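## Task

Shelf spots carry lot numbers on the shelf edge directly beneath them, and a number may repeat. Bring a single cardboard box from lot 451 and a single one from lot 434 onto the desk so that nothing overhangs its edge. All remaining cardboard boxes must stay on their original shelves. A lot that is absent from the storeroom is skipped. The robot must not topple or finish leaning, or the task fails.

## Robot and tools

ROBOT. A simulated Hello Robot Stretch 3 with a single arm. The two-wheeled base is 0.33 m long, 0.34 m wide, rounded at the back, and pivots about the point between its drive wheels, 0.05 m behind the front edge. It cannot slide sideways. A lift carries the arm up a mast; the arm telescopes out to the robot's RIGHT, so reaching further forward means driving the base. With the arm pulled in and the wrist folded, a turn sweeps a 0.28 m radius; an unfolded level gripper reaches past that. Loose objects may occasionally get nudged by something else.

FRAMES. All positions are metres. Base frame: origin on the floor halfway between the drive wheels, x ahead, y to the left, z up. hand_pose is reported in the base frame, located where the closed fingertips meet; with all wrist joints at zero its x axis is up, y points back along the arm toward the mast, z toward the rear. Fingertips are 0.04 m round pads. Odometry frame = base frame at scene start.

TOOL move. Everything except cameras and blocking forms one action. An action holds base and/or joints, optionally with speeds, pace or contact_limits; or it is {"servos": "reboot"} alone (revives servos that switched off; they hold in place). All motions begin together.
- base: an object with exactly one key, a relative offset from where the base last reported itself: translate_m (metres, + forward, -3 to 3) or rotate_rad (radians, + left, -6.4 to 6.4).
- joints: an object keyed by joint name, each an absolute target: lift_m 0 to 1.1 m; arm_m 0 to 0.52 m extension; wrist_yaw_rad -1.345 to 4.42 (0 along the arm, + swings toward the front, 3.0 is folded over the base); wrist_pitch_rad -1.57 to 0.451 (0 level, negative tips fingers down); wrist_roll_rad -2.911 to 2.918 (0 fingers side by side); gripper_m -0.089 to 0.179 (larger is wider; fingertip gap is roughly 0.007 m less when almost shut, 0.025 m less fully open); head_pan_rad -3.953 to 1.73 (0 forward, + left, -1.57 faces along the arm); head_tilt_rad -1.53 to 0.419 (negative looks down). Done tolerances: about ±0.004 for lift, arm and gripper, ±0.02 yaw and roll, ±0.05 pitch, ±0.1 head.
- pace: "default" or "max". Default/max top speeds: translate 0.12/0.30 m/s, rotate 0.76/1.90 rad/s, lift 0.11/0.15 m/s, arm 0.14/0.40 m/s. The base is capped at 0.10 m/s and 0.63 rad/s unless lift_m < 0.30, arm_m < 0.03 and wrist_yaw_rad > 2.54 together. speeds: per-key top speed overriding pace, not above max.
- contact_limits: only beside the motion it guards. arm_m, translate_m, rotate_rad take a motor_effort percent (1 to 100); lift_m takes {"down": n, "up": n}, percent of force beyond free motion (below about 12 may trip with no contact). Base moves have no contact stop unless given one; then each wheel stops on its own, which may twist the robot.
- cameras: list of head_camera, nav_camera, wrist_camera or all; [] gives none. blocking: true (default) waits for all motion to settle; false returns in about 0.5 s while motion continues, and later moves replace only what they name.
An action lasts at most about 14 s before time_out. Unknown keys make a call invalid; out-of-range values get it refused.

OTHER TOOLS. wait(seconds 0 to 10, cameras): just observe; returns early once motions settle. stop(cameras): brakes running motions, which then read "stopped" and may still press on things. zoom_image(camera, region [x0,y0,x1,y1] in pixels, at most 504x504) enlarges part of the latest frame. finished_scene(scene = current scene number) ends the scene irreversibly; the goal must hold without the robot afterwards, and later calls in that reply go to the next scene, whose task appears in the result.

RESULTS. move line: done or the worst status. base_status/joint_status: done, moving, off_target (resting short, maybe still pushing), contact_stop (that joint goes slack until commanded again), time_out or torque_fault (target dropped), stopped. An uncommanded stop, or a refused call, cancels the rest of the reply's move, wait and finished_scene calls. on_its_own lists uncommanded behaviour; "held at" is a target, not a reading. joint_positions; motor_effort in percent, positive toward higher values, bracket = peak during the last action (positive wheel effort drives forward; wrist pitch tops near 45, roll near 72). lidar_m: 12 sectors of 30 degrees, first straight ahead, counter-clockwise (4th left, 7th behind, 10th right), in a plane 0.17 m up, so it sees table legs, not tops; "-" is nothing or too close. wrist_depth_mm and head_depth_mm: 7x7 median depth grids from top left. base_odometry counts wheel turns; turned_by_wheels vs turned_by_imu: trust the IMU if they differ by over 0.15 rad. base_tilt in degrees, forward and right positive, with a few degrees of bias. The pictures line orders the images, which may lag the state slightly.

CAMERAS. head_camera and nav_camera ride on the head. head_camera images arrive rotated: turn them 90 degrees clockwise to view upright; nav_camera needs 90 degrees counter-clockwise. wrist_camera is on the gripper. Calibration data (K, distortion, T_world_to_cam) is given per camera and may be slightly off.

GRIPPING. Close to a gripper_m below the object's width to hold; open to at least 0.05 above it to release. Readings do not confirm a grasp. A heavy item can slip when the stall guard relaxes; resend the close.

AVOID. Before folding or unfolding the wrist, put lift_m in 0.32 to 0.95, wrist_pitch_rad -0.4 and roll near 0; once folded the lift may go to 0.25. With wrist_yaw_rad under -0.4 keep pitch at -0.5 or lower. Wrist and head have no contact stop and will fault after sustained pushing. Pushing into something rigid with the gripper above about 0.45 m, or driving while holding or hooking something fixed, can tip the robot; if base_tilt grows, back the gripper off. Do not drop objects, release moving ones, slam, or push hard.

Each tool is called after "Request:" in YAML: its name, and indented under it one key for each argument.

## Session

Request:
move:
  joints: {"head_pan_rad": 0.5, "head_tilt_rad": -0.3}
  pace: "max"
  cameras: ["nav_camera"]

Request:
move:
  joints: {"head_pan_rad": -1.3, "head_tilt_rad": -0.3}
  pace: "max"
  cameras: ["nav_camera"]

Request:
move:
  joints: {"head_pan_rad": -3.1, "head_tilt_rad": -0.3}
  pace: "max"
  cameras: ["nav_camera"]

Scene clock: 0.73 s.
move: done
base_odometry: x=+0.000 y=+0.000 heading=+0.000
turned_by_wheels: +0.000
turned_by_imu: +0.000
base_tilt: forward=-0.4 right=-1.3
lidar_m: 0.73 0.73 0.86 1.54 2.67 1.26 1.01 1.12 1.83 1.63 1.40 0.83
head_depth_mm: 585 608 632 662 695 732 768 / 600 624 652 681 717 755 797 / 613 642 673 704 739 783 828 / 632 661 691 723 764 809 856 / 648 680 712 751 791 840 888 / 668 702 738 778 821 868 922 / 691 720 763 805 850 906 961
base_status: not commanded
joint_positions: lift_m=+0.374 arm_m=+0.001 wrist_yaw_rad=+3.009 wrist_pitch_rad=-0.462 wrist_roll_rad=+0.000 gripper_m=+0.037 head_pan_rad=+0.513 head_tilt_rad=-0.301
joint_status: all done
measured_speeds: all 0
motor_effort: left_wheel=-0.2(0.7) right_wheel=+0.3(1.1) lift_m=+23.1(23.8) arm_m=-4.8(5.1) wrist_yaw_rad=+0.7(1.1) wrist_pitch_rad=+1.9(2.0) wrist_roll_rad=-0.1(0.2) gripper_m=+0.2(0.8) head_pan_rad=+1.4(5.8) head_tilt_rad=-3.3(8.1)
hand_pose: x=+0.0076 y=+0.0712 z=+0.3774 quat_wxyz=(+0.207, +0.697, +0.116, +0.676) (m; base frame)
wrist_depth_mm: - 140 - - - 928 697 / - 153 - - - 947 719 / - 169 957 - - 951 753 / 867 780 210 851 850 819 753 / 716 716 213 699 697 693 694 / 614 616 130 586 127 596 596 / 541 556 301 361 516 526 520
pictures: nav_camera (sideways)
camera_calibration:
nav_camera: T_world_to_cam=[[0.227718, 0.147723, 0.962456, -1.21105], [0.502904, -0.864235, 0.0136606, 0.0293221], [0.833806, 0.480912, -0.271092, 0.300975], [0, 0, 0, 1]] pos_world=[0.0100778, 0.0594999, 1.24678]

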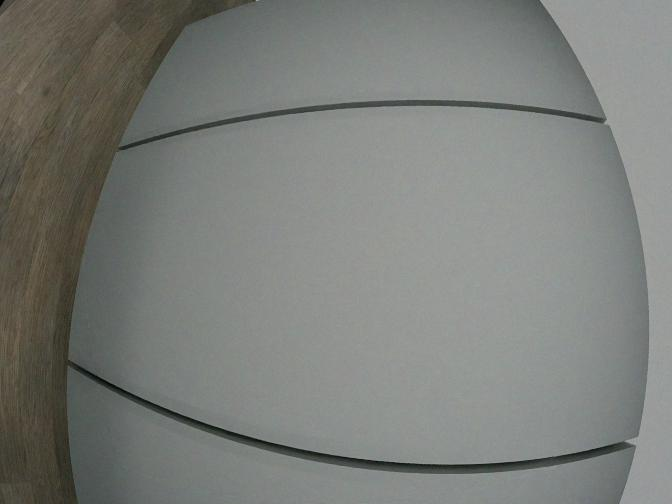

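Scene clock: 2.83 s.
move: done
base_odometry: x=+0.000 y=+0.000 heading=+0.000
turned_by_wheels: +0.000
turned_by_imu: +0.000
base_tilt: forward=-0.2 right=-1.2
lidar_m: 0.73 0.73 0.86 1.53 2.67 1.27 1.01 1.12 1.83 1.63 1.40 0.83
head_depth_mm: 1692 1913 2007 2134 2072 1974 1592 / 1566 1874 2001 2123 2062 1946 1573 / 1595 1804 1716 1676 1767 1867 1582 / 1770 1918 2004 2106 2196 1942 1560 / 1775 1907 2030 2082 2173 1917 1551 / 1662 1884 2018 2134 2127 1902 1549 / 1590 1798 1847 1870 1821 1877 1543
base_status: not commanded
joint_positions: lift_m=+0.374 arm_m=+0.001 wrist_yaw_rad=+3.009 wrist_pitch_rad=-0.462 wrist_roll_rad=+0.000 gripper_m=+0.037 head_pan_rad=-1.308 head_tilt_rad=-0.301
joint_status: all done
measured_speeds: translate_m=+0.000 rotate_rad=+0.000 lift_m=+0.000 arm_m=+0.000 wrist_yaw_rad=+0.000 wrist_pitch_rad=+0.000 wrist_roll_rad=+0.000 head_pan_rad=+0.024 head_tilt_rad=+0.000
motor_effort: left_wheel=-0.3(1.0) right_wheel=+0.5(1.2) lift_m=+23.4(24.0) arm_m=-8.2(8.2) wrist_yaw_rad=-0.7(2.1) wrist_pitch_rad=+1.9(2.1) wrist_roll_rad=-0.1(0.3) gripper_m=+0.8(0.8) head_pan_rad=+3.6(6.2) head_tilt_rad=-2.2(6.2)
hand_pose: x=+0.0076 y=+0.0712 z=+0.3774 quat_wxyz=(+0.207, +0.697, +0.116, +0.676) (m; base frame)
wrist_depth_mm: - 139 - - - 899 714 / - 152 - - - 967 722 / - 168 958 - - 960 749 / 877 798 210 853 837 833 762 / 720 715 212 705 692 699 691 / 619 608 130 585 127 597 590 / 542 554 304 358 515 520 522
pictures: nav_camera (sideways)
camera_calibration:
nav_camera: T_world_to_cam=[[0.0867332, -0.257251, 0.962445, -1.21018], [-0.961863, -0.273191, 0.0136599, 0.038258], [0.259417, -0.926924, -0.271135, 0.304534], [0, 0, 0, 1]] pos_world=[0.0627604, -0.0185878, 1.24678]

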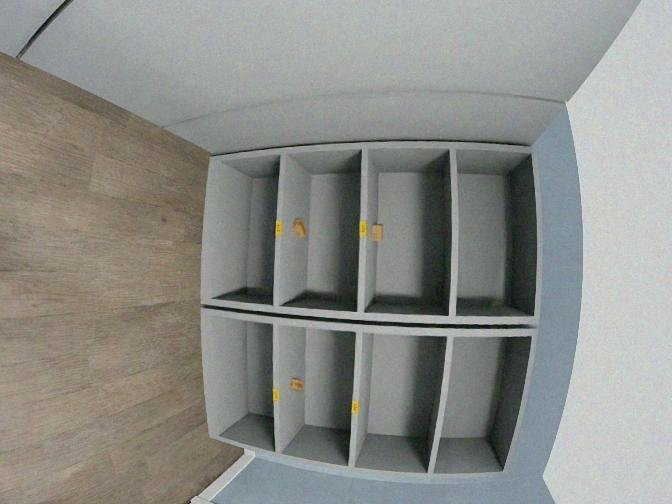

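Scene clock: 4.97 s.
move: done
base_odometry: x=+0.000 y=+0.000 heading=+0.000
turned_by_wheels: +0.000
turned_by_imu: +0.000
base_tilt: forward=-0.4 right=-1.2
lidar_m: 0.73 0.73 0.86 1.53 2.68 1.26 1.02 1.12 1.82 1.63 1.40 0.83
head_depth_mm: 1507 1589 1665 1782 1372 1081 1585 / 1479 1547 1630 1719 1371 1081 1596 / 1435 1512 1584 1672 1349 1020 1571 / 1408 1468 1558 1637 1338 1006 1519 / 1376 1439 1516 1590 1324 959 1571 / 1352 1410 1490 1556 1310 948 1453 / 1312 1388 1441 1503 1553 905 1561
base_status: not commanded
joint_positions: lift_m=+0.374 arm_m=+0.001 wrist_yaw_rad=+3.009 wrist_pitch_rad=-0.462 wrist_roll_rad=+0.000 gripper_m=+0.037 head_pan_rad=-3.109 head_tilt_rad=-0.301
joint_status: all done
measured_speeds: translate_m=+0.000 rotate_rad=+0.000 lift_m=+0.000 arm_m=+0.000 wrist_yaw_rad=+0.000 wrist_pitch_rad=+0.000 wrist_roll_rad=+0.000 head_pan_rad=+0.024 head_tilt_rad=+0.000
motor_effort: left_wheel=-0.2(0.8) right_wheel=+0.5(1.1) lift_m=+24.0(24.2) arm_m=-11.2(11.3) wrist_yaw_rad=+0.4(1.5) wrist_pitch_rad=+1.9(2.0) wrist_roll_rad=+0.0(0.3) gripper_m=+0.1(1.0) head_pan_rad=+3.4(6.0) head_tilt_rad=-0.6(4.7)
hand_pose: x=+0.0076 y=+0.0712 z=+0.3774 quat_wxyz=(+0.207, +0.697, +0.116, +0.676) (m; base frame)
wrist_depth_mm: - 140 - - - 906 695 / - 152 - - - 954 725 / - 169 967 - - 966 749 / 862 807 210 838 834 833 764 / 716 710 213 702 715 697 689 / 624 612 130 584 127 598 601 / 539 550 304 360 515 527 522
pictures: nav_camera (sideways)
camera_calibration:
nav_camera: T_world_to_cam=[[-0.270232, -0.0259839, 0.962445, -1.208], [-0.0473865, 0.998783, 0.0136599, 0.0326797], [-0.961628, -0.0419155, -0.271135, 0.311982], [0, 0, 0, 1]] pos_world=[-0.0248813, -0.0509516, 1.24678]

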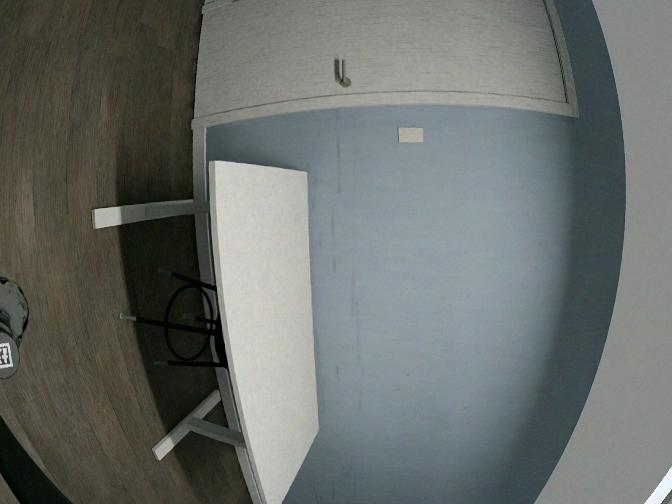

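Request:
move:
  joints: {"head_pan_rad": -1.45, "head_tilt_rad": -0.3}
  pace: "max"
  cameras: ["head_camera"]

Request:
zoom_image:
  camera: "head_camera"
  region: [380, 30, 650, 234]

Request:
zoom_image:
  camera: "head_camera"
  region: [380, 270, 650, 474]

Scene clock: 13.20 s.
move: done
base_odometry: x=+0.000 y=+0.000 heading=+0.000
turned_by_wheels: +0.000
turned_by_imu: +0.000
base_tilt: forward=-0.2 right=-1.1
lidar_m: 0.73 0.73 0.86 1.54 2.67 1.26 1.01 1.12 1.82 1.63 1.40 0.83
head_depth_mm: 1841 2006 2116 2177 2176 1997 1592 / 1860 1972 2099 2208 2242 1982 1584 / 1716 1960 2054 2180 2212 1949 1584 / 1458 1632 1630 1726 1871 1889 1562 / 1769 1895 2010 2106 2162 1929 1555 / 1647 1850 1958 2064 2129 1902 1560 / 1680 1855 1955 2054 2130 1900 1544
base_status: not commanded
joint_positions: lift_m=+0.374 arm_m=+0.001 wrist_yaw_rad=+3.009 wrist_pitch_rad=-0.462 wrist_roll_rad=+0.000 gripper_m=+0.037 head_pan_rad=-1.442 head_tilt_rad=-0.301
joint_status: all done
measured_speeds: translate_m=+0.000 rotate_rad=+0.000 lift_m=+0.000 arm_m=+0.000 wrist_yaw_rad=+0.000 wrist_pitch_rad=+0.000 wrist_roll_rad=+0.000 head_pan_rad=-0.024 head_tilt_rad=+0.000
motor_effort: left_wheel=-0.3(0.6) right_wheel=+0.7(0.9) lift_m=+24.1(24.8) arm_m=-12.4(13.7) wrist_yaw_rad=+0.6(1.8) wrist_pitch_rad=+2.0(2.0) wrist_roll_rad=-0.1(0.3) gripper_m=+0.2(1.1) head_pan_rad=-3.5(6.2) head_tilt_rad=+2.3(4.9)
hand_pose: x=+0.0076 y=+0.0712 z=+0.3774 quat_wxyz=(+0.207, +0.697, +0.116, +0.676) (m; base frame)
wrist_depth_mm: - 140 - - - 896 706 / - 152 - - - 961 730 / - 169 944 - - 961 739 / 877 793 210 841 843 821 767 / 718 721 213 703 702 687 692 / 617 620 130 592 127 596 590 / 535 549 302 361 516 526 525
pictures: head_camera (sideways)
camera_calibration:
head_camera: T_world_to_cam=[[-0.0775586, 0.237553, -0.968273, 1.27619], [0.994413, 0.0881867, -0.0580169, 0.0690964], [0.0716068, -0.967363, -0.243066, 0.27149], [0, 0, 0, 1]] pos_world=[0.0108288, -0.0466279, 1.3057]

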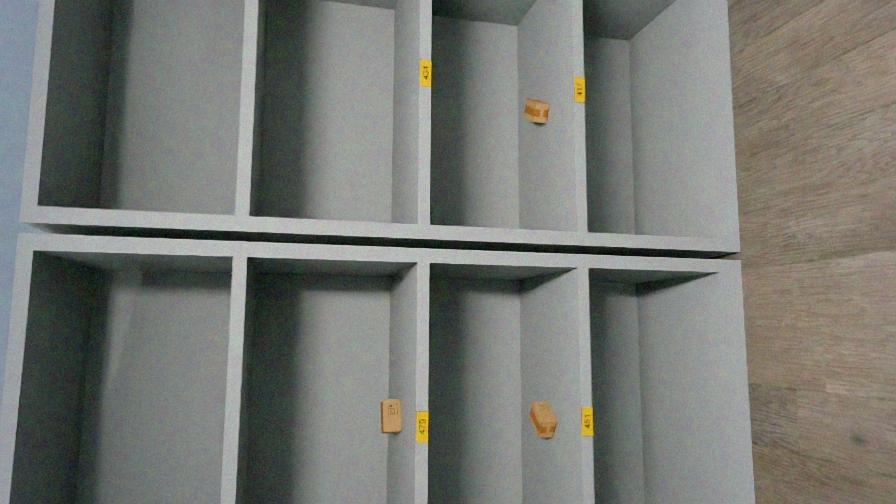

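Scaled by 1.867 from the camera's 896x504 image, which has a finer 1280x720 frame.

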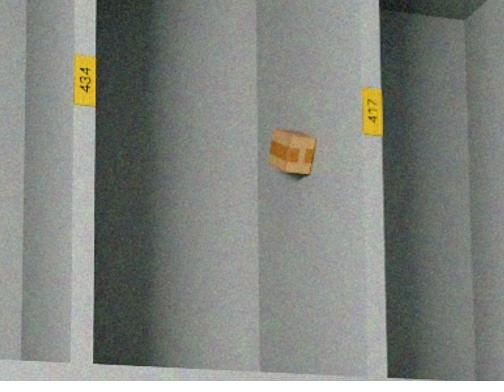

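Scaled by 1.867 from the camera's 896x504 image, which has a finer 1280x720 frame.

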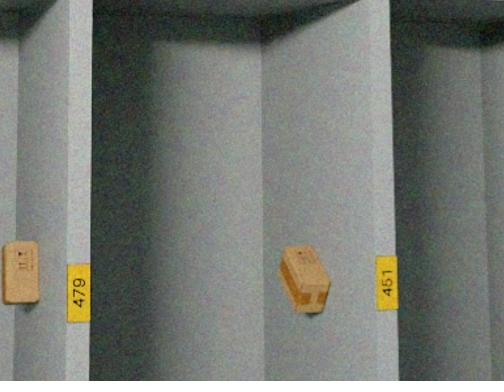

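Request:
move:
  base: {"rotate_rad": -1.118}
  joints: {"lift_m": 0.28, "head_pan_rad": 0.0, "head_tilt_rad": -0.4}
  pace: "max"
  cameras: []

Request:
move:
  base: {"translate_m": 1.045}
  pace: "max"
  cameras: []

Request:
move:
  base: {"rotate_rad": 1.318}
  joints: {"lift_m": 0.56, "wrist_pitch_rad": -0.4, "head_pan_rad": -1.57, "head_tilt_rad": -0.6}
  pace: "max"
  cameras: ["head_camera"]

Request:
move:
  joints: {"wrist_yaw_rad": 0.0, "gripper_m": 0.179}
  pace: "max"
  cameras: ["wrist_camera", "head_camera"]

Scene clock: 98.13 s.
move: done
base_odometry: x=+0.000 y=+0.000 heading=-1.118
turned_by_wheels: -1.118
turned_by_imu: -1.096
base_tilt: forward=-0.3 right=-1.2
lidar_m: 1.54 0.86 0.73 0.73 0.83 1.40 2.67 1.26 1.01 1.12 1.76 1.63
head_depth_mm: 1714 1762 1580 1641 1775 1833 1454 / 1749 1847 1929 2079 2141 1821 1446 / 1793 1894 1982 2134 2236 1829 1442 / 1806 1953 2043 2151 2343 1793 1419 / 1738 1791 1843 1973 2093 1813 1419 / 1456 1546 1619 1704 1804 1729 1418 / 1197 1233 1294 1354 1415 1473 1396
base_status: done
joint_positions: lift_m=+0.280 arm_m=+0.001 wrist_yaw_rad=+3.009 wrist_pitch_rad=-0.463 wrist_roll_rad=+0.000 gripper_m=+0.037 head_pan_rad=+0.007 head_tilt_rad=-0.400
joint_status: all done
measured_speeds: all 0
motor_effort: left_wheel=+5.4(15.2) right_wheel=-8.0(14.7) lift_m=+30.3(31.3) arm_m=-12.6(13.3) wrist_yaw_rad=-0.3(1.7) wrist_pitch_rad=+2.1(2.2) wrist_roll_rad=-0.1(0.5) gripper_m=+0.3(1.0) head_pan_rad=-3.1(6.0) head_tilt_rad=-3.8(7.1)
hand_pose: x=+0.0076 y=+0.0711 z=+0.2828 quat_wxyz=(+0.208, +0.697, +0.117, +0.676) (m; base frame)
wrist_depth_mm: 858 140 771 753 723 700 672 / 952 152 841 819 793 768 739 / 889 169 786 846 840 812 778 / 700 653 210 691 678 672 663 / 588 586 212 553 558 562 559 / 496 302 130 289 127 475 480 / 264 264 251 260 408 424 425
pictures: none
No camera images: "cameras" was empty.

Scene clock: 102.97 s.
move: done
base_odometry: x=+0.458 y=-0.940 heading=-1.118
turned_by_wheels: +0.000
turned_by_imu: +0.000
base_tilt: forward=-0.3 right=-1.1
lidar_m: 0.89 0.58 0.49 0.49 0.56 0.95 3.67 1.67 1.79 1.48 0.74 0.80
head_depth_mm: 496 901 960 963 677 1085 855 / 505 917 982 816 672 1075 850 / 520 945 1008 930 705 1076 845 / 603 967 1027 927 1189 1063 865 / 618 990 1056 913 1236 1049 890 / 636 890 933 883 992 1016 911 / 644 719 743 762 781 845 894
base_status: done
joint_positions: lift_m=+0.280 arm_m=+0.001 wrist_yaw_rad=+3.009 wrist_pitch_rad=-0.463 wrist_roll_rad=+0.000 gripper_m=+0.037 head_pan_rad=+0.000 head_tilt_rad=-0.401
joint_status: not commanded
measured_speeds: all 0
motor_effort: left_wheel=+6.5(16.4) right_wheel=+0.4(10.8) lift_m=+26.7(31.0) arm_m=-10.1(13.3) wrist_yaw_rad=-0.9(1.7) wrist_pitch_rad=+2.1(2.3) wrist_roll_rad=-0.1(0.3) gripper_m=+0.5(1.0) head_pan_rad=-2.7(4.0) head_tilt_rad=-1.6(4.1)
hand_pose: x=+0.0076 y=+0.0711 z=+0.2827 quat_wxyz=(+0.208, +0.697, +0.117, +0.676) (m; base frame)
wrist_depth_mm: 578 139 526 512 491 479 463 / 640 152 571 561 538 522 497 / 713 169 621 625 613 566 554 / 693 640 210 666 650 619 609 / 584 580 212 549 567 559 562 / 497 301 131 288 127 488 479 / 266 264 250 261 407 426 421
pictures: none
No camera images: "cameras" was empty.

Scene clock: 105.67 s.
move: done
base_odometry: x=+0.457 y=-0.940 heading=+0.200
turned_by_wheels: +1.318
turned_by_imu: +1.297
base_tilt: forward=-0.2 right=-1.4
lidar_m: 0.49 0.50 0.67 1.70 2.65 1.68 1.79 1.49 0.74 1.06 0.72 0.51
head_depth_mm: 886 960 922 938 1029 969 1147 / 882 968 915 1231 1118 975 1188 / 876 967 898 1222 1106 963 1170 / 879 964 824 1204 1088 955 1168 / 871 958 817 1201 1049 954 1163 / 868 953 858 1196 1082 948 1161 / 865 950 849 1189 1077 940 1162
base_status: done
joint_positions: lift_m=+0.560 arm_m=+0.001 wrist_yaw_rad=+3.009 wrist_pitch_rad=-0.419 wrist_roll_rad=+0.000 gripper_m=+0.037 head_pan_rad=-1.573 head_tilt_rad=-0.604
joint_status: all done
measured_speeds: all 0
motor_effort: left_wheel=-6.5(14.4) right_wheel=+7.6(13.3) lift_m=+28.2(34.3) arm_m=-12.4(13.1) wrist_yaw_rad=-0.9(2.1) wrist_pitch_rad=+2.9(5.4) wrist_roll_rad=+0.0(0.3) gripper_m=+0.8(1.0) head_pan_rad=+3.5(5.0) head_tilt_rad=+0.6(7.4)
hand_pose: x=+0.0084 y=+0.0768 z=+0.5725 quat_wxyz=(+0.193, +0.699, +0.101, +0.681) (m; base frame)
wrist_depth_mm: - 139 - - - 781 561 / - 150 - - - 794 565 / - 164 - - - 831 578 / - 190 211 - - 849 582 / - - 205 984 - 865 590 / 899 882 132 824 127 813 597 / 778 765 274 757 731 730 612
pictures: head_camera (sideways)
camera_calibration:
head_camera: T_world_to_cam=[[-0.045014, 0.523168, -0.85104, 1.12301], [0.997428, -0.0240334, -0.0675312, 0.0814397], [-0.0557836, -0.85189, -0.520741, 0.633617], [0, 0, 0, 1]] pos_world=[0.00466634, -0.0457923, 1.29117]

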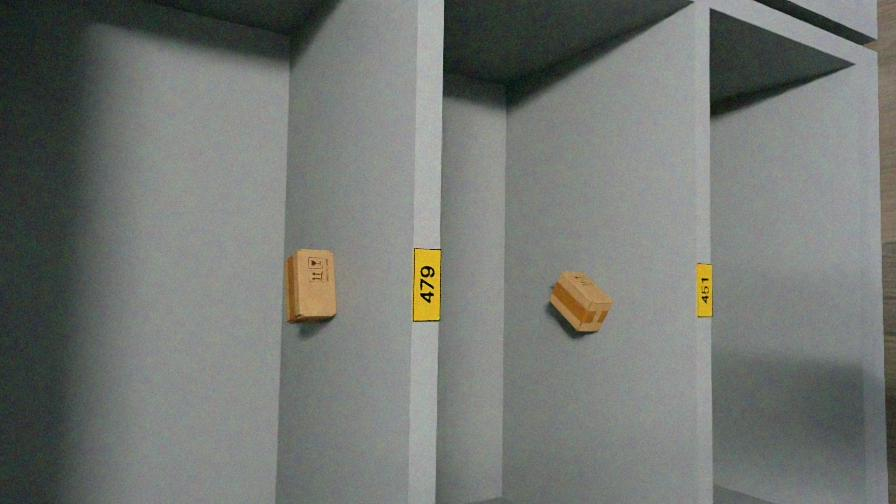

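Scene clock: 107.63 s.
move: done
base_odometry: x=+0.457 y=-0.940 heading=+0.200
turned_by_wheels: +0.000
turned_by_imu: +0.000
base_tilt: forward=-0.3 right=-1.3
lidar_m: 0.49 0.50 0.67 1.70 2.65 1.68 1.79 1.49 0.74 1.06 0.72 0.51
head_depth_mm: 885 962 936 942 1041 962 1130 / 882 965 924 1217 1118 976 1178 / 879 965 908 1208 1105 967 1181 / 871 963 833 1207 1101 961 1167 / 873 955 819 1198 1051 956 1165 / 868 953 868 1194 1086 950 1164 / 866 951 855 1185 1079 944 1159
base_status: not commanded
joint_positions: lift_m=+0.560 arm_m=+0.001 wrist_yaw_rad=+0.003 wrist_pitch_rad=-0.419 wrist_roll_rad=+0.000 gripper_m=+0.179 head_pan_rad=-1.570 head_tilt_rad=-0.601
joint_status: all done
measured_speeds: all 0
motor_effort: left_wheel=-6.6(7.0) right_wheel=+7.3(8.1) lift_m=+23.4(27.9) arm_m=-11.9(12.8) wrist_yaw_rad=-2.2(8.8) wrist_pitch_rad=+3.0(3.1) wrist_roll_rad=+0.0(0.3) gripper_m=+0.6(83.1) head_pan_rad=+3.3(4.2) head_tilt_rad=+2.8(4.2)
hand_pose: x=-0.0208 y=-0.3699 z=+0.5725 quat_wxyz=(+0.692, +0.148, -0.691, -0.146) (m; base frame)
wrist_depth_mm: 589 699 642 557 682 661 511 / 506 498 493 488 478 475 468 / 412 407 406 399 396 403 399 / 596 730 - - - 781 515 / 539 148 - - - 791 512 / 119 127 - - - - 121 / 118 696 709 - - - 107
pictures: head_camera (sideways), wrist_camera
camera_calibration:
head_camera: T_world_to_cam=[[-0.0466157, 0.520597, -0.852529, 1.12496], [0.997497, -0.0211689, -0.0674693, 0.0813589], [-0.0531714, -0.85354, -0.518307, 0.630436], [0, 0, 0, 1]] pos_world=[0.00480672, -0.0458268, 1.29131]
wrist_camera: T_world_to_cam=[[-0.998878, -0.0399361, -0.0254714, -0.0143254], [-0.00250064, 0.581449, -0.813579, 0.713356], [0.0473015, -0.812602, -0.580896, 0.199189], [0, 0, 0, 1]] pos_world=[-0.0219474, -0.253491, 0.695715]

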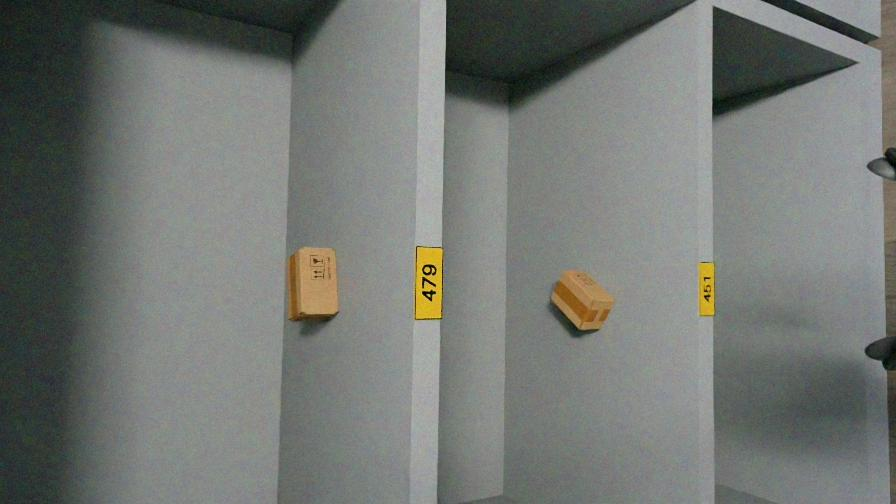

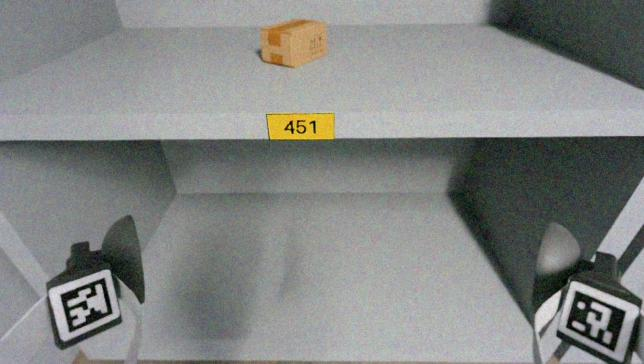

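Request:
move:
  base: {"rotate_rad": -0.12}
  joints: {"wrist_yaw_rad": -0.38, "wrist_pitch_rad": -0.33}
  cameras: []

Request:
move:
  base: {"translate_m": 0.27}
  cameras: ["wrist_camera", "head_camera"]

Scene clock: 187.33 s.
move: done
base_odometry: x=+0.458 y=-0.939 heading=+0.081
turned_by_wheels: -0.120
turned_by_imu: -0.118
base_tilt: forward=-0.3 right=-1.4
lidar_m: 0.49 0.49 0.61 1.22 2.60 1.68 1.79 1.49 0.74 1.05 0.74 0.54
head_depth_mm: 798 811 808 797 889 996 1219 / 910 988 921 977 1047 1030 1196 / 893 989 914 1243 1115 1304 1197 / 882 971 901 1225 1106 964 1172 / 869 958 825 1202 1058 959 1161 / 859 942 809 1172 1088 922 1161 / 846 925 856 1149 1082 920 1163
base_status: done
joint_positions: lift_m=+0.560 arm_m=+0.001 wrist_yaw_rad=-0.377 wrist_pitch_rad=-0.351 wrist_roll_rad=+0.000 gripper_m=+0.179 head_pan_rad=-1.570 head_tilt_rad=-0.600
joint_status: all done
measured_speeds: all 0
motor_effort: left_wheel=+7.8(11.1) right_wheel=-10.9(12.4) lift_m=+24.3(24.6) arm_m=-11.0(12.0) wrist_yaw_rad=-3.9(6.6) wrist_pitch_rad=+3.5(5.6) wrist_roll_rad=+0.0(0.4) gripper_m=+0.4(1.0) head_pan_rad=+2.8(4.0) head_tilt_rad=+3.6(4.2)
hand_pose: x=-0.1070 y=-0.3615 z=+0.5879 quat_wxyz=(+0.661, -0.009, -0.707, -0.252) (m; base frame)
wrist_depth_mm: - - - 664 479 - - / 467 599 647 599 517 671 808 / 443 445 437 486 564 - - / 350 375 429 807 621 - - / - 143 - 865 676 - - / 119 126 - - 759 860 121 / 116 - - 756 806 779 108
pictures: none
No camera images: "cameras" was empty.

Scene clock: 191.17 s.
move: done
base_odometry: x=+0.727 y=-0.918 heading=+0.081
turned_by_wheels: +0.000
turned_by_imu: -0.001
base_tilt: forward=-0.3 right=-1.4
lidar_m: 0.22 0.22 0.28 0.56 2.78 1.91 2.05 0.97 0.89 1.02 0.38 0.25
head_depth_mm: 890 982 937 721 1132 979 1206 / 877 966 865 708 1122 979 1191 / 863 947 826 700 1069 939 1183 / 851 931 897 693 1096 936 1172 / 837 915 885 687 1092 899 1167 / 822 903 871 673 1091 900 1134 / 807 865 776 633 795 819 945
base_status: done
joint_positions: lift_m=+0.560 arm_m=+0.001 wrist_yaw_rad=-0.377 wrist_pitch_rad=-0.351 wrist_roll_rad=+0.000 gripper_m=+0.179 head_pan_rad=-1.570 head_tilt_rad=-0.600
joint_status: not commanded
measured_speeds: all 0
motor_effort: left_wheel=+4.2(11.8) right_wheel=+5.3(9.7) lift_m=+25.4(25.7) arm_m=-10.4(11.3) wrist_yaw_rad=-3.9(4.7) wrist_pitch_rad=+3.4(3.6) wrist_roll_rad=-0.1(0.3) gripper_m=+0.7(1.2) head_pan_rad=+3.2(4.0) head_tilt_rad=+1.4(3.9)
hand_pose: x=-0.1071 y=-0.3615 z=+0.5880 quat_wxyz=(+0.661, -0.009, -0.707, -0.252) (m; base frame)
wrist_depth_mm: - - - - 806 617 594 / 612 607 526 644 633 585 690 / 444 444 437 444 497 669 - / 335 352 374 - - 750 - / 319 144 - - 962 801 - / 119 127 - - - 857 121 / 119 - - - 772 766 108
pictures: head_camera (sideways), wrist_camera
camera_calibration:
head_camera: T_world_to_cam=[[-0.0467438, 0.519769, -0.853027, 1.12561], [0.997502, -0.0209867, -0.0674483, 0.0813317], [-0.0529597, -0.854049, -0.517489, 0.62937], [0, 0, 0, 1]] pos_world=[0.00481807, -0.0458373, 1.29135]
wrist_camera: T_world_to_cam=[[-0.942959, 0.332118, -0.0229342, 0.0392424], [0.192786, 0.488603, -0.850941, 0.730126], [-0.271407, -0.806824, -0.524761, 0.153991], [0, 0, 0, 1]] pos_world=[-0.0619602, -0.245532, 0.703003]

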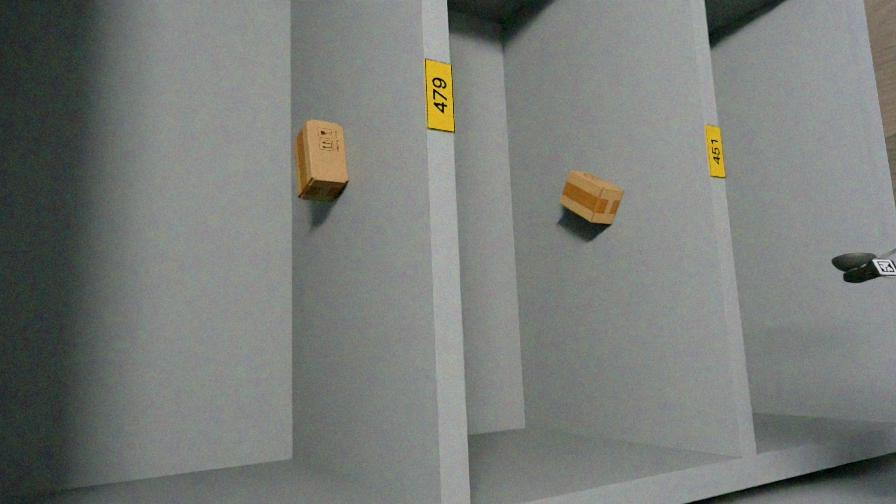

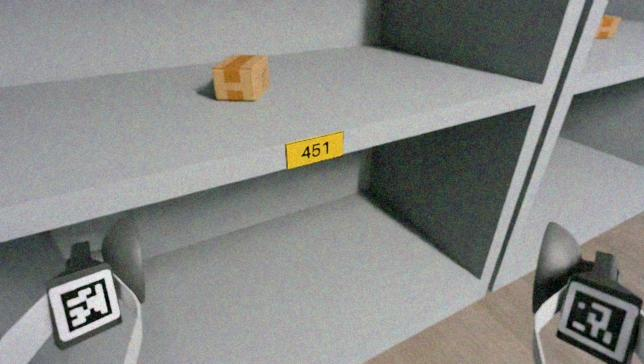

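Request:
zoom_image:
  camera: "wrist_camera"
  region: [190, 30, 310, 120]

Scaled by 4.200.

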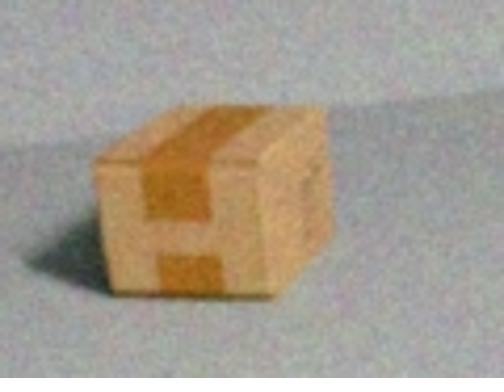

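Request:
move:
  joints: {"arm_m": 0.30, "wrist_yaw_rad": -0.40, "lift_m": 0.55}
  cameras: ["wrist_camera"]

Scene clock: 229.67 s.
move: done
base_odometry: x=+0.727 y=-0.918 heading=+0.081
turned_by_wheels: +0.000
turned_by_imu: +0.000
base_tilt: forward=-0.4 right=-1.2
lidar_m: 0.22 0.22 0.28 0.56 2.79 1.92 2.05 0.97 0.89 1.02 0.38 0.25
head_depth_mm: 890 987 937 720 1126 983 1209 / 875 968 867 708 1114 973 1181 / 859 953 826 700 1074 627 594 / 848 938 897 691 1099 640 1122 / 837 921 883 685 1096 901 1169 / 822 905 872 675 1085 895 1141 / 800 862 781 633 793 822 946
base_status: not commanded
joint_positions: lift_m=+0.550 arm_m=+0.300 wrist_yaw_rad=-0.397 wrist_pitch_rad=-0.351 wrist_roll_rad=+0.000 gripper_m=+0.179 head_pan_rad=-1.570 head_tilt_rad=-0.600
joint_status: all done
measured_speeds: all 0
motor_effort: left_wheel=+3.9(4.5) right_wheel=+5.7(6.8) lift_m=+25.6(27.3) arm_m=+12.9(15.1) wrist_yaw_rad=-3.3(6.6) wrist_pitch_rad=+3.3(3.4) wrist_roll_rad=+0.2(0.3) gripper_m=+0.3(1.0) head_pan_rad=+3.0(3.3) head_tilt_rad=+0.4(2.3)
hand_pose: x=-0.1114 y=-0.6592 z=+0.5781 quat_wxyz=(+0.659, -0.016, -0.707, -0.259) (m; base frame)
wrist_depth_mm: 379 418 471 527 651 554 447 / 402 446 505 545 583 539 461 / 410 410 385 341 401 400 394 / 310 309 281 277 302 303 299 / 250 238 246 245 243 242 240 / 119 193 205 204 203 197 121 / 118 177 177 176 175 174 108
pictures: wrist_camera
camera_calibration:
wrist_camera: T_world_to_cam=[[-0.936173, 0.350791, -0.0229126, 0.146895], [0.202277, 0.484228, -0.851239, 0.866376], [-0.287512, -0.801542, -0.524278, -0.0911644], [0, 0, 0, 1]] pos_world=[-0.0639398, -0.544125, 0.693063]

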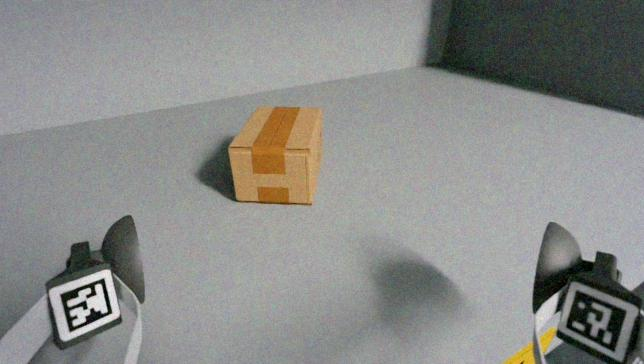

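Request:
move:
  joints: {"arm_m": 0.454, "lift_m": 0.541}
  contact_limits: {"arm_m": 28}
  cameras: ["wrist_camera"]

Scene clock: 262.23 s.
move: done
base_odometry: x=+0.727 y=-0.918 heading=+0.081
turned_by_wheels: +0.000
turned_by_imu: +0.000
base_tilt: forward=-0.4 right=-1.3
lidar_m: 0.22 0.22 0.28 0.56 2.79 1.92 2.05 0.97 0.89 1.02 0.38 0.25
head_depth_mm: 890 987 937 716 1126 982 1208 / 876 968 865 708 1114 974 1179 / 861 950 825 699 1074 662 1128 / 845 930 891 693 1040 881 1171 / 836 919 881 682 1098 905 1170 / 824 907 870 674 1091 899 1136 / 804 861 779 631 792 820 944
base_status: not commanded
joint_positions: lift_m=+0.541 arm_m=+0.454 wrist_yaw_rad=-0.397 wrist_pitch_rad=-0.350 wrist_roll_rad=+0.000 gripper_m=+0.179 head_pan_rad=-1.570 head_tilt_rad=-0.600
joint_status: all done
measured_speeds: all 0
motor_effort: left_wheel=+3.6(4.3) right_wheel=+6.0(6.8) lift_m=+26.8(29.0) arm_m=+12.5(15.6) wrist_yaw_rad=-3.2(4.2) wrist_pitch_rad=+3.3(3.4) wrist_roll_rad=+0.1(0.3) gripper_m=+0.5(1.2) head_pan_rad=+2.2(3.2) head_tilt_rad=+0.0(0.8)
contact_limits: arm_m 28 (drawing in: default 31, maximum 55; extending or still: default 40, maximum 69)
hand_pose: x=-0.1114 y=-0.8132 z=+0.5691 quat_wxyz=(+0.659, -0.016, -0.707, -0.259) (m; base frame)
wrist_depth_mm: 264 290 327 369 423 487 430 / 279 305 348 397 466 503 442 / 297 323 361 379 377 374 368 / 292 290 287 286 283 281 280 / 243 232 232 158 158 228 227 / 119 145 194 127 127 191 121 / 115 162 166 126 124 159 108
pictures: wrist_camera
camera_calibration:
wrist_camera: T_world_to_cam=[[-0.936125, 0.35092, -0.0229089, 0.200788], [0.202315, 0.484128, -0.851287, 0.933261], [-0.287643, -0.801546, -0.524201, -0.219382], [0, 0, 0, 1]] pos_world=[-0.0639536, -0.698123, 0.684072]

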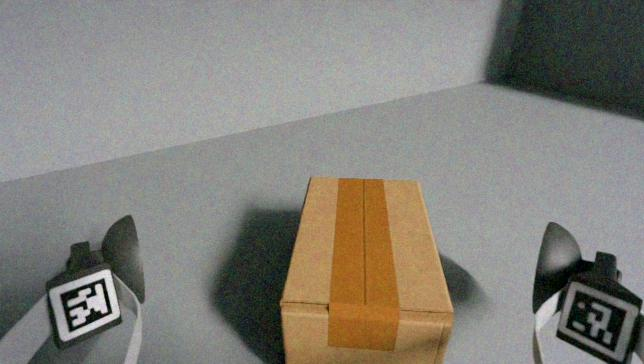

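Request:
move:
  joints: {"gripper_m": 0.02}
  cameras: ["wrist_camera"]

Request:
move:
  joints: {"lift_m": 0.61}
  cameras: ["wrist_camera"]

Scene clock: 272.00 s.
move: done
base_odometry: x=+0.727 y=-0.918 heading=+0.081
turned_by_wheels: +0.000
turned_by_imu: +0.000
base_tilt: forward=-0.4 right=-1.2
lidar_m: 0.22 0.22 0.28 0.56 2.79 1.92 2.05 0.97 0.89 1.02 0.38 0.25
head_depth_mm: 891 984 935 720 1131 986 1206 / 873 967 865 708 1123 977 1176 / 863 948 826 701 1067 661 1123 / 849 936 894 691 1097 879 1172 / 834 917 883 683 1094 903 1172 / 819 902 872 675 1082 892 1140 / 803 864 781 634 794 819 946
base_status: not commanded
joint_positions: lift_m=+0.541 arm_m=+0.454 wrist_yaw_rad=-0.398 wrist_pitch_rad=-0.346 wrist_roll_rad=+0.000 gripper_m=+0.021 head_pan_rad=-1.570 head_tilt_rad=-0.600
joint_status: all done
measured_speeds: all 0
motor_effort: left_wheel=+4.2(4.4) right_wheel=+5.4(6.6) lift_m=+24.7(31.3) arm_m=-0.5(5.4) wrist_yaw_rad=-1.8(3.7) wrist_pitch_rad=+2.6(3.4) wrist_roll_rad=-0.1(0.4) gripper_m=-17.5(88.6) head_pan_rad=+1.6(2.6) head_tilt_rad=-1.7(2.4)
contact_limits: arm_m 28 (drawing in: default 31, maximum 55; extending or still: default 40, maximum 69)
hand_pose: x=-0.1118 y=-0.8135 z=+0.5701 quat_wxyz=(+0.659, -0.018, -0.707, -0.258) (m; base frame)
wrist_depth_mm: 266 289 327 369 424 489 430 / 279 306 348 395 460 509 446 / 298 324 365 383 380 379 375 / 296 295 291 202 288 286 283 / 237 235 161 154 152 231 229 / 197 195 131 133 128 186 191 / 173 113 159 142 157 156 164
pictures: wrist_camera
camera_calibration:
wrist_camera: T_world_to_cam=[[-0.935696, 0.352072, -0.0227533, 0.201381], [0.201613, 0.480672, -0.853409, 0.932624], [-0.289524, -0.803119, -0.520745, -0.222711], [0, 0, 0, 1]] pos_world=[-0.0640774, -0.69805, 0.684516]

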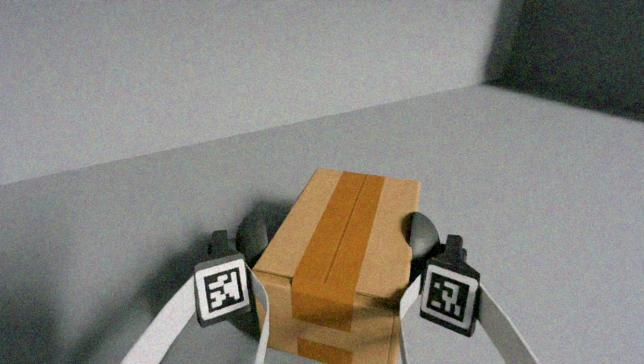

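Scene clock: 273.47 s.
move: done
base_odometry: x=+0.727 y=-0.918 heading=+0.081
turned_by_wheels: +0.000
turned_by_imu: +0.000
base_tilt: forward=-0.4 right=-1.3
lidar_m: 0.22 0.22 0.28 0.56 2.79 1.92 2.05 0.97 0.89 1.02 0.38 0.25
head_depth_mm: 889 983 938 719 1133 985 1205 / 875 964 861 706 1121 945 486 / 864 946 822 699 730 699 1145 / 846 931 893 692 739 930 1174 / 834 922 884 683 1093 901 1170 / 819 904 869 678 1083 895 1139 / 802 861 779 631 794 819 947
base_status: not commanded
joint_positions: lift_m=+0.610 arm_m=+0.454 wrist_yaw_rad=-0.398 wrist_pitch_rad=-0.353 wrist_roll_rad=+0.000 gripper_m=+0.021 head_pan_rad=-1.570 head_tilt_rad=-0.600
joint_status: all done
measured_speeds: all 0
motor_effort: left_wheel=+3.6(4.2) right_wheel=+5.6(7.2) lift_m=+31.5(34.0) arm_m=-4.4(4.5) wrist_yaw_rad=-2.1(2.9) wrist_pitch_rad=+3.9(3.9) wrist_roll_rad=+0.0(0.3) gripper_m=-18.3(18.6) head_pan_rad=+1.8(2.5) head_tilt_rad=-2.4(3.0)
contact_limits: arm_m 28 (drawing in: default 31, maximum 55; extending or still: default 40, maximum 69)
hand_pose: x=-0.1116 y=-0.8129 z=+0.6375 quat_wxyz=(+0.658, -0.016, -0.707, -0.260) (m; base frame)
wrist_depth_mm: 265 290 326 370 424 491 430 / 279 307 347 395 468 531 442 / 297 326 370 436 495 520 461 / 313 349 391 203 412 413 409 / 325 340 160 155 154 334 331 / 285 286 131 133 129 270 278 / 244 103 230 143 228 227 239
pictures: wrist_camera
camera_calibration:
wrist_camera: T_world_to_cam=[[-0.935637, 0.352214, -0.0230038, 0.203226], [0.203771, 0.485791, -0.849991, 0.992059], [-0.288204, -0.79997, -0.526295, -0.180712], [0, 0, 0, 1]] pos_world=[-0.0640892, -0.698076, 0.752808]

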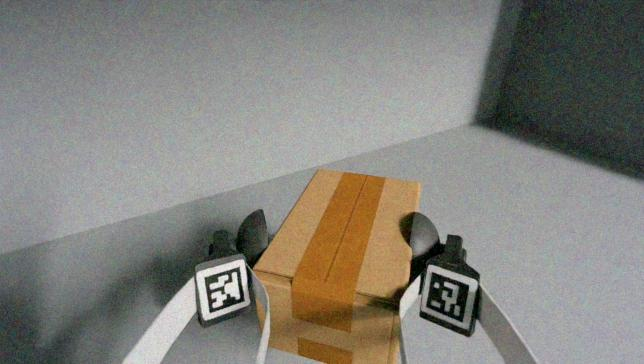

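Request:
move:
  joints: {"arm_m": 0.01}
  cameras: ["wrist_camera"]

Request:
move:
  base: {"rotate_rad": -0.9}
  joints: {"lift_m": 0.85}
  cameras: []

Request:
move:
  base: {"translate_m": -0.68}
  cameras: []

Request:
move:
  base: {"translate_m": -0.66}
  cameras: []

Request:
move:
  base: {"rotate_rad": -0.57}
  joints: {"head_pan_rad": -1.57, "head_tilt_rad": -0.6}
  cameras: ["head_camera", "nav_camera"]

Scene clock: 320.50 s.
move: done
base_odometry: x=+0.727 y=-0.918 heading=+0.081
turned_by_wheels: +0.000
turned_by_imu: +0.000
base_tilt: forward=-0.3 right=-1.2
lidar_m: 0.22 0.22 0.28 0.56 2.79 1.92 2.05 0.96 0.89 1.02 0.38 0.25
head_depth_mm: 890 988 938 721 1124 984 1208 / 876 963 863 708 1118 976 1180 / 859 951 825 699 1120 940 623 / 845 934 894 692 1101 934 1177 / 834 922 884 683 1092 902 1167 / 825 902 869 674 1088 891 1142 / 803 863 778 633 791 821 946
base_status: not commanded
joint_positions: lift_m=+0.610 arm_m=+0.010 wrist_yaw_rad=-0.398 wrist_pitch_rad=-0.353 wrist_roll_rad=+0.000 gripper_m=+0.021 head_pan_rad=-1.570 head_tilt_rad=-0.600
joint_status: all done
measured_speeds: all 0
motor_effort: left_wheel=+4.0(4.5) right_wheel=+6.4(6.6) lift_m=+31.4(32.0) arm_m=-12.8(14.5) wrist_yaw_rad=-2.1(3.6) wrist_pitch_rad=+3.7(3.9) wrist_roll_rad=+0.1(0.3) gripper_m=-18.0(18.5) head_pan_rad=+1.7(2.6) head_tilt_rad=-3.5(4.2)
hand_pose: x=-0.1116 y=-0.3689 z=+0.6375 quat_wxyz=(+0.658, -0.016, -0.707, -0.260) (m; base frame)
wrist_depth_mm: - - - - 795 601 981 / - - 759 763 751 643 793 / 567 576 562 562 552 635 - / 434 428 426 202 508 733 - / 344 361 157 155 153 818 - / 346 - 130 133 128 937 985 / 632 103 - 142 810 819 827
pictures: wrist_camera
camera_calibration:
wrist_camera: T_world_to_cam=[[-0.935636, 0.352215, -0.0230046, 0.0468414], [0.203778, 0.485808, -0.849979, 0.776359], [-0.288199, -0.79996, -0.526314, 0.174495], [0, 0, 0, 1]] pos_world=[-0.0640892, -0.254071, 0.752806]

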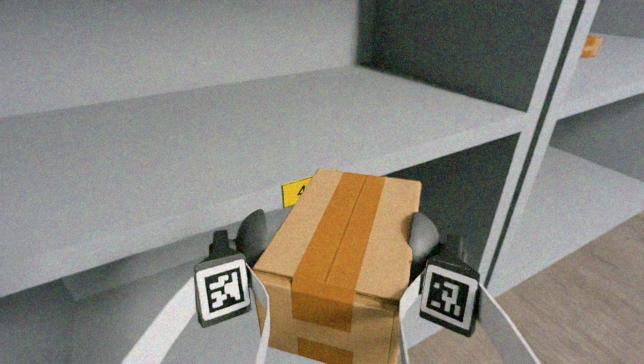

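Scene clock: 323.50 s.
move: done
base_odometry: x=+0.727 y=-0.918 heading=-0.819
turned_by_wheels: -0.900
turned_by_imu: -0.885
base_tilt: forward=-0.4 right=-1.1
lidar_m: 0.31 0.23 0.22 0.23 0.32 0.88 2.35 1.92 2.06 0.89 0.97 0.60
head_depth_mm: 1722 1870 2016 2177 1930 1521 - / 1481 1919 2156 2361 1921 471 - / 1485 1580 1775 2007 1904 317 311 / 1576 1651 1843 1557 1778 1499 1272 / 1443 1383 971 1096 1223 1375 1237 / 727 800 869 1016 1097 1346 1213 / 771 859 857 1129 1080 1272 1159
base_status: done
joint_positions: lift_m=+0.850 arm_m=+0.010 wrist_yaw_rad=-0.398 wrist_pitch_rad=-0.353 wrist_roll_rad=+0.000 gripper_m=+0.021 head_pan_rad=-1.570 head_tilt_rad=-0.600
joint_status: all done
measured_speeds: all 0
motor_effort: left_wheel=+8.4(11.7) right_wheel=-9.0(14.2) lift_m=+28.7(36.6) arm_m=-11.1(13.5) wrist_yaw_rad=-0.6(3.5) wrist_pitch_rad=+3.8(4.0) wrist_roll_rad=-0.1(0.3) gripper_m=-17.8(18.6) head_pan_rad=+1.6(2.1) head_tilt_rad=-4.2(5.0)
hand_pose: x=-0.1116 y=-0.3688 z=+0.8775 quat_wxyz=(+0.658, -0.016, -0.707, -0.260) (m; base frame)
wrist_depth_mm: 538 - - - - - - / 554 - - - - - - / 580 - - - - - - / 622 850 - 193 - - - / 699 768 159 154 154 - - / 627 764 131 133 128 - - / 556 112 - 142 139 - -
pictures: none
No camera images: "cameras" was empty.

Scene clock: 331.43 s.
move: done
base_odometry: x=+0.262 y=-0.421 heading=-0.819
turned_by_wheels: +0.000
turned_by_imu: +0.000
base_tilt: forward=-0.4 right=-1.2
lidar_m: 0.79 0.58 0.56 0.59 0.81 3.12 2.11 1.35 1.70 1.72 1.20 1.35
head_depth_mm: 1423 1535 1670 1844 1921 1524 - / 1488 1619 1762 1933 1908 472 - / 1575 1710 1882 2095 1882 317 311 / 1690 1857 2036 2219 1883 1485 1265 / 1795 1969 2174 2390 1855 1476 1235 / 1806 1612 1802 2004 1844 1488 1233 / 1482 1592 1837 2054 1773 1467 1222
base_status: done
joint_positions: lift_m=+0.850 arm_m=+0.010 wrist_yaw_rad=-0.398 wrist_pitch_rad=-0.353 wrist_roll_rad=+0.000 gripper_m=+0.021 head_pan_rad=-1.570 head_tilt_rad=-0.600
joint_status: not commanded
measured_speeds: all 0
motor_effort: left_wheel=-5.8(10.6) right_wheel=-5.3(14.8) lift_m=+27.5(28.9) arm_m=-0.9(11.2) wrist_yaw_rad=-2.6(3.8) wrist_pitch_rad=+3.8(4.0) wrist_roll_rad=-0.3(0.6) gripper_m=-18.2(18.6) head_pan_rad=+1.0(2.1) head_tilt_rad=-5.6(6.2)
hand_pose: x=-0.1116 y=-0.3688 z=+0.8775 quat_wxyz=(+0.658, -0.016, -0.707, -0.260) (m; base frame)
wrist_depth_mm: - - - - - - - / - - - - - - - / - - - - - - - / - - - 193 - - - / - - 159 155 154 - - / - - 131 133 128 - - / - 113 - 141 138 - -
pictures: none
No camera images: "cameras" was empty.

Scene clock: 339.13 s.
move: done
base_odometry: x=-0.189 y=+0.061 heading=-0.819
turned_by_wheels: +0.000
turned_by_imu: +0.000
base_tilt: forward=-0.3 right=-1.3
lidar_m: 1.26 0.93 0.90 0.93 1.28 2.57 1.46 0.82 0.96 1.45 1.96 1.72
head_depth_mm: 1159 1247 1362 1147 855 1445 - / 1214 1311 1434 1507 843 471 - / 1262 1365 1504 1683 1708 317 311 / 1332 1463 1623 1805 1885 1509 1272 / 1413 1565 1743 1955 1879 1485 1239 / 1504 1673 1873 2152 1845 1488 1230 / 1628 1810 2053 2254 1828 1477 1230
base_status: done
joint_positions: lift_m=+0.850 arm_m=+0.010 wrist_yaw_rad=-0.398 wrist_pitch_rad=-0.353 wrist_roll_rad=+0.000 gripper_m=+0.021 head_pan_rad=-1.570 head_tilt_rad=-0.600
joint_status: not commanded
measured_speeds: all 0
motor_effort: left_wheel=-6.1(11.1) right_wheel=-5.9(14.7) lift_m=+30.8(31.9) arm_m=+9.2(9.4) wrist_yaw_rad=-2.1(3.7) wrist_pitch_rad=+3.8(4.0) wrist_roll_rad=+0.1(0.3) gripper_m=-17.5(18.5) head_pan_rad=+0.1(1.5) head_tilt_rad=-5.0(6.0)
hand_pose: x=-0.1116 y=-0.3688 z=+0.8775 quat_wxyz=(+0.658, -0.016, -0.707, -0.260) (m; base frame)
wrist_depth_mm: - - - - - - - / - - - - - - - / - - - 812 - - - / - - - 184 183 - - / - - 156 155 148 - - / - - 131 133 128 - - / - 112 - 141 138 - -
pictures: none
No camera images: "cameras" was empty.

Scene clock: 341.13 s.
move: done
base_odometry: x=-0.189 y=+0.061 heading=-1.389
turned_by_wheels: -0.570
turned_by_imu: -0.561
base_tilt: forward=-0.2 right=-1.2
lidar_m: 1.72 1.33 0.94 0.90 0.92 1.23 2.57 1.47 0.82 0.95 1.44 1.89
head_depth_mm: 1178 1302 1441 1147 879 1478 - / 1175 1298 1426 1137 876 472 - / 1168 1282 1406 1122 870 317 311 / 1164 1276 1410 1114 862 1497 1278 / 1157 1272 1391 1106 858 1444 1228 / 1156 1268 1391 1095 849 1481 1229 / 1150 1267 1397 1575 915 1464 1224
base_status: done
joint_positions: lift_m=+0.850 arm_m=+0.010 wrist_yaw_rad=-0.398 wrist_pitch_rad=-0.353 wrist_roll_rad=+0.000 gripper_m=+0.021 head_pan_rad=-1.570 head_tilt_rad=-0.600
joint_status: all done
measured_speeds: all 0
motor_effort: left_wheel=+7.8(11.8) right_wheel=-9.0(13.6) lift_m=+30.1(31.9) arm_m=+9.2(10.8) wrist_yaw_rad=-2.4(2.7) wrist_pitch_rad=+3.8(3.9) wrist_roll_rad=-0.1(0.3) gripper_m=-17.6(18.6) head_pan_rad=+0.1(0.9) head_tilt_rad=-5.0(6.1)
hand_pose: x=-0.1116 y=-0.3688 z=+0.8775 quat_wxyz=(+0.658, -0.016, -0.707, -0.260) (m; base frame)
wrist_depth_mm: - - - - - - - / - - - - - - - / - - - - - - - / - - - 184 192 - - / - - 154 155 154 - - / - - 130 133 128 - - / - 112 - 142 139 - -
pictures: head_camera (sideways), nav_camera (sideways)
camera_calibration:
head_camera: T_world_to_cam=[[-0.046744, 0.520066, -0.852846, 1.12537], [0.997502, -0.0209633, -0.067456, 0.0813416], [-0.05296, -0.853869, -0.517787, 0.629758], [0, 0, 0, 1]] pos_world=[0.00481806, -0.0458336, 1.29134]
nav_camera: T_world_to_cam=[[0.0175228, -0.542619, 0.839796, -1.04973], [-0.999787, -0.0186364, 0.00881956, 0.0447954], [0.0108651, -0.839772, -0.54283, 0.659608], [0, 0, 0, 1]] pos_world=[0.0560133, -0.0148477, 1.23922]

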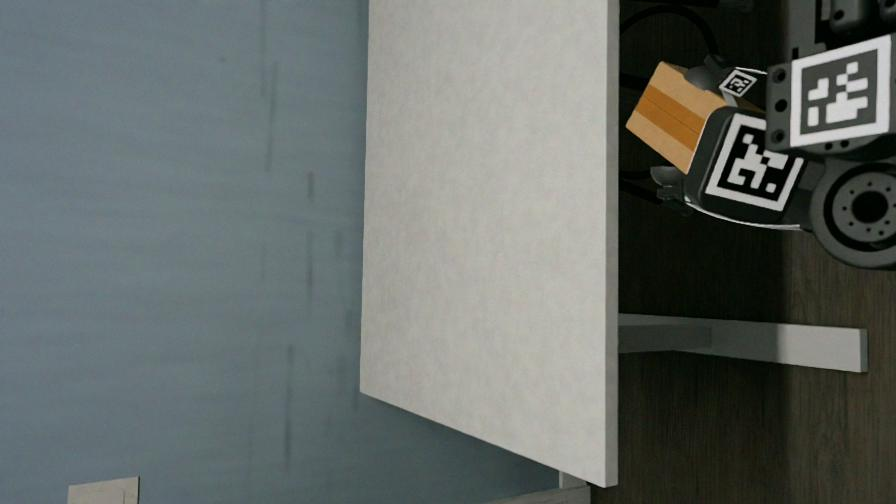

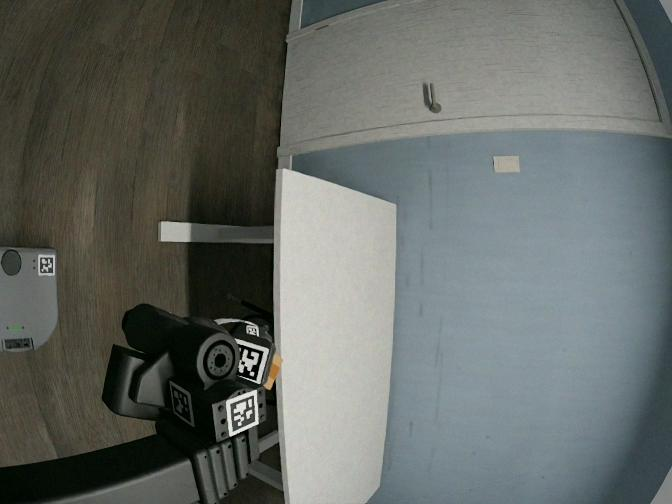

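Request:
move:
  joints: {"arm_m": 0.42}
  cameras: []

Request:
move:
  joints: {"lift_m": 0.745}
  cameras: ["wrist_camera"]

Request:
move:
  joints: {"lift_m": 0.725}
  speeds: {"lift_m": 0.03}
  contact_limits: {"lift_m": {"down": 13}}
  cameras: ["wrist_camera"]

Scene clock: 366.40 s.
move: done
base_odometry: x=-0.189 y=+0.061 heading=-1.389
turned_by_wheels: +0.000
turned_by_imu: +0.000
base_tilt: forward=-0.4 right=-1.2
lidar_m: 1.72 1.33 0.94 0.90 0.92 1.23 2.57 1.46 0.82 0.95 1.44 1.90
head_depth_mm: 1177 1297 1434 1150 361 289 - / 1170 1288 1429 466 358 1466 1254 / 1163 1284 1382 557 871 1464 1255 / 1160 1281 1400 590 863 1500 1250 / 1160 1275 1395 1102 854 1444 1238 / 1157 1263 1395 1095 851 1474 1232 / 1148 1268 1399 1582 911 1469 1227
base_status: not commanded
joint_positions: lift_m=+0.850 arm_m=+0.420 wrist_yaw_rad=-0.398 wrist_pitch_rad=-0.353 wrist_roll_rad=+0.000 gripper_m=+0.021 head_pan_rad=-1.570 head_tilt_rad=-0.600
joint_status: all done
measured_speeds: all 0
motor_effort: left_wheel=+7.6(7.9) right_wheel=-9.0(10.5) lift_m=+26.6(29.4) arm_m=+12.3(15.0) wrist_yaw_rad=-1.8(4.0) wrist_pitch_rad=+3.9(4.0) wrist_roll_rad=-0.1(0.3) gripper_m=-17.7(18.8) head_pan_rad=-0.3(0.6) head_tilt_rad=-4.2(5.5)
hand_pose: x=-0.1116 y=-0.7788 z=+0.8775 quat_wxyz=(+0.658, -0.016, -0.707, -0.260) (m; base frame)
wrist_depth_mm: - - - - - - - / - - - - - - - / - - - - - - - / - - - 184 183 - - / - - 154 155 148 - - / - - 131 133 128 121 - / - 103 - 142 136 110 -
pictures: none
No camera images: "cameras" was empty.

Scene clock: 368.20 s.
move: done
base_odometry: x=-0.189 y=+0.061 heading=-1.389
turned_by_wheels: +0.000
turned_by_imu: +0.000
base_tilt: forward=-0.3 right=-1.2
lidar_m: 1.72 1.32 0.94 0.89 0.92 1.23 2.57 1.46 0.82 0.95 1.44 1.89
head_depth_mm: 1171 1297 1436 1151 884 1481 329 / 1164 1296 1425 1142 806 397 329 / 1161 1289 1417 1125 625 1454 1253 / 1167 1278 1399 1111 790 1499 1248 / 1157 1275 1401 1101 856 1443 1241 / 1157 1271 1385 1089 852 1480 1238 / 1153 1264 1409 1584 912 1484 1223
base_status: not commanded
joint_positions: lift_m=+0.745 arm_m=+0.420 wrist_yaw_rad=-0.398 wrist_pitch_rad=-0.353 wrist_roll_rad=+0.000 gripper_m=+0.021 head_pan_rad=-1.570 head_tilt_rad=-0.600
joint_status: all done
measured_speeds: all 0
motor_effort: left_wheel=+7.3(8.2) right_wheel=-10.0(10.2) lift_m=+23.9(26.9) arm_m=+9.2(13.2) wrist_yaw_rad=-1.5(3.0) wrist_pitch_rad=+3.8(4.0) wrist_roll_rad=+0.1(0.3) gripper_m=-18.5(18.5) head_pan_rad=+0.2(0.8) head_tilt_rad=-4.4(5.3)
hand_pose: x=-0.1115 y=-0.7788 z=+0.7724 quat_wxyz=(+0.658, -0.016, -0.707, -0.260) (m; base frame)
wrist_depth_mm: - - - - - - - / - - - - - - - / - - - - - - - / - - - 184 183 - - / 258 258 159 155 152 252 251 / 216 216 131 133 128 206 211 / 186 112 175 143 173 172 181
pictures: wrist_camera
camera_calibration:
wrist_camera: T_world_to_cam=[[-0.935632, 0.352225, -0.0230242, 0.19438], [0.203928, 0.486157, -0.849744, 1.09028], [-0.288108, -0.799743, -0.526693, -0.0819797], [0, 0, 0, 1]] pos_world=[-0.0640901, -0.664077, 0.887757]

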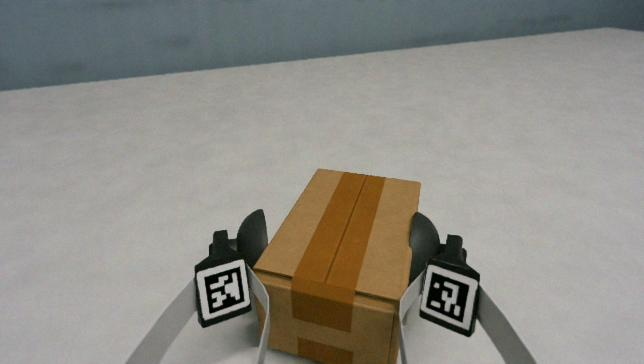

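Scene clock: 369.30 s.
move: done
base_odometry: x=-0.189 y=+0.061 heading=-1.389
turned_by_wheels: +0.000
turned_by_imu: +0.000
base_tilt: forward=-0.4 right=-1.3
lidar_m: 1.72 1.31 0.94 0.90 0.92 1.22 2.57 1.46 0.82 0.95 1.44 1.88
head_depth_mm: 1186 1298 1440 1148 883 1482 1181 / 1167 1295 1419 1138 815 408 348 / 1164 1286 1412 1136 622 1465 1249 / 1158 1276 1395 1117 794 1491 1250 / 1160 1277 1400 1103 856 1443 1229 / 1153 1271 1387 1096 848 1476 1234 / 1147 1259 1394 1567 911 1477 1232
base_status: not commanded
joint_positions: lift_m=+0.725 arm_m=+0.420 wrist_yaw_rad=-0.398 wrist_pitch_rad=-0.335 wrist_roll_rad=+0.000 gripper_m=+0.021 head_pan_rad=-1.570 head_tilt_rad=-0.600
joint_status: all done
measured_speeds: all 0
motor_effort: left_wheel=+7.2(7.8) right_wheel=-9.2(10.0) lift_m=+21.5(25.7) arm_m=+7.5(9.4) wrist_yaw_rad=-1.9(3.1) wrist_pitch_rad=+0.5(3.9) wrist_roll_rad=+0.2(0.3) gripper_m=-17.7(18.4) head_pan_rad=+0.0(0.9) head_tilt_rad=-4.8(5.6)
contact_limits: lift_m down 13 (down: maximum 72; up: maximum 65)
hand_pose: x=-0.1123 y=-0.7806 z=+0.7567 quat_wxyz=(+0.660, -0.022, -0.706, -0.254) (m; base frame)
wrist_depth_mm: - - - - - - - / - - - - - - - / - - - - - - - / - 271 268 184 192 275 272 / 238 237 161 154 152 231 230 / 198 196 130 133 128 187 192 / 173 113 158 143 157 156 164
pictures: wrist_camera
camera_calibration:
wrist_camera: T_world_to_cam=[[-0.935797, 0.351833, -0.0223243, 0.193089], [0.197902, 0.471859, -0.859176, 1.07323], [-0.291752, -0.808432, -0.511192, -0.110889], [0, 0, 0, 1]] pos_world=[-0.0640535, -0.663993, 0.869716]

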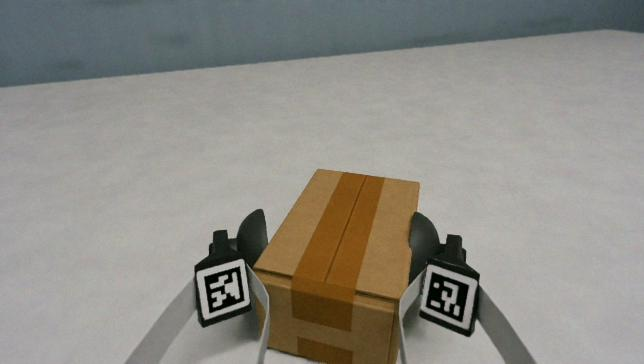

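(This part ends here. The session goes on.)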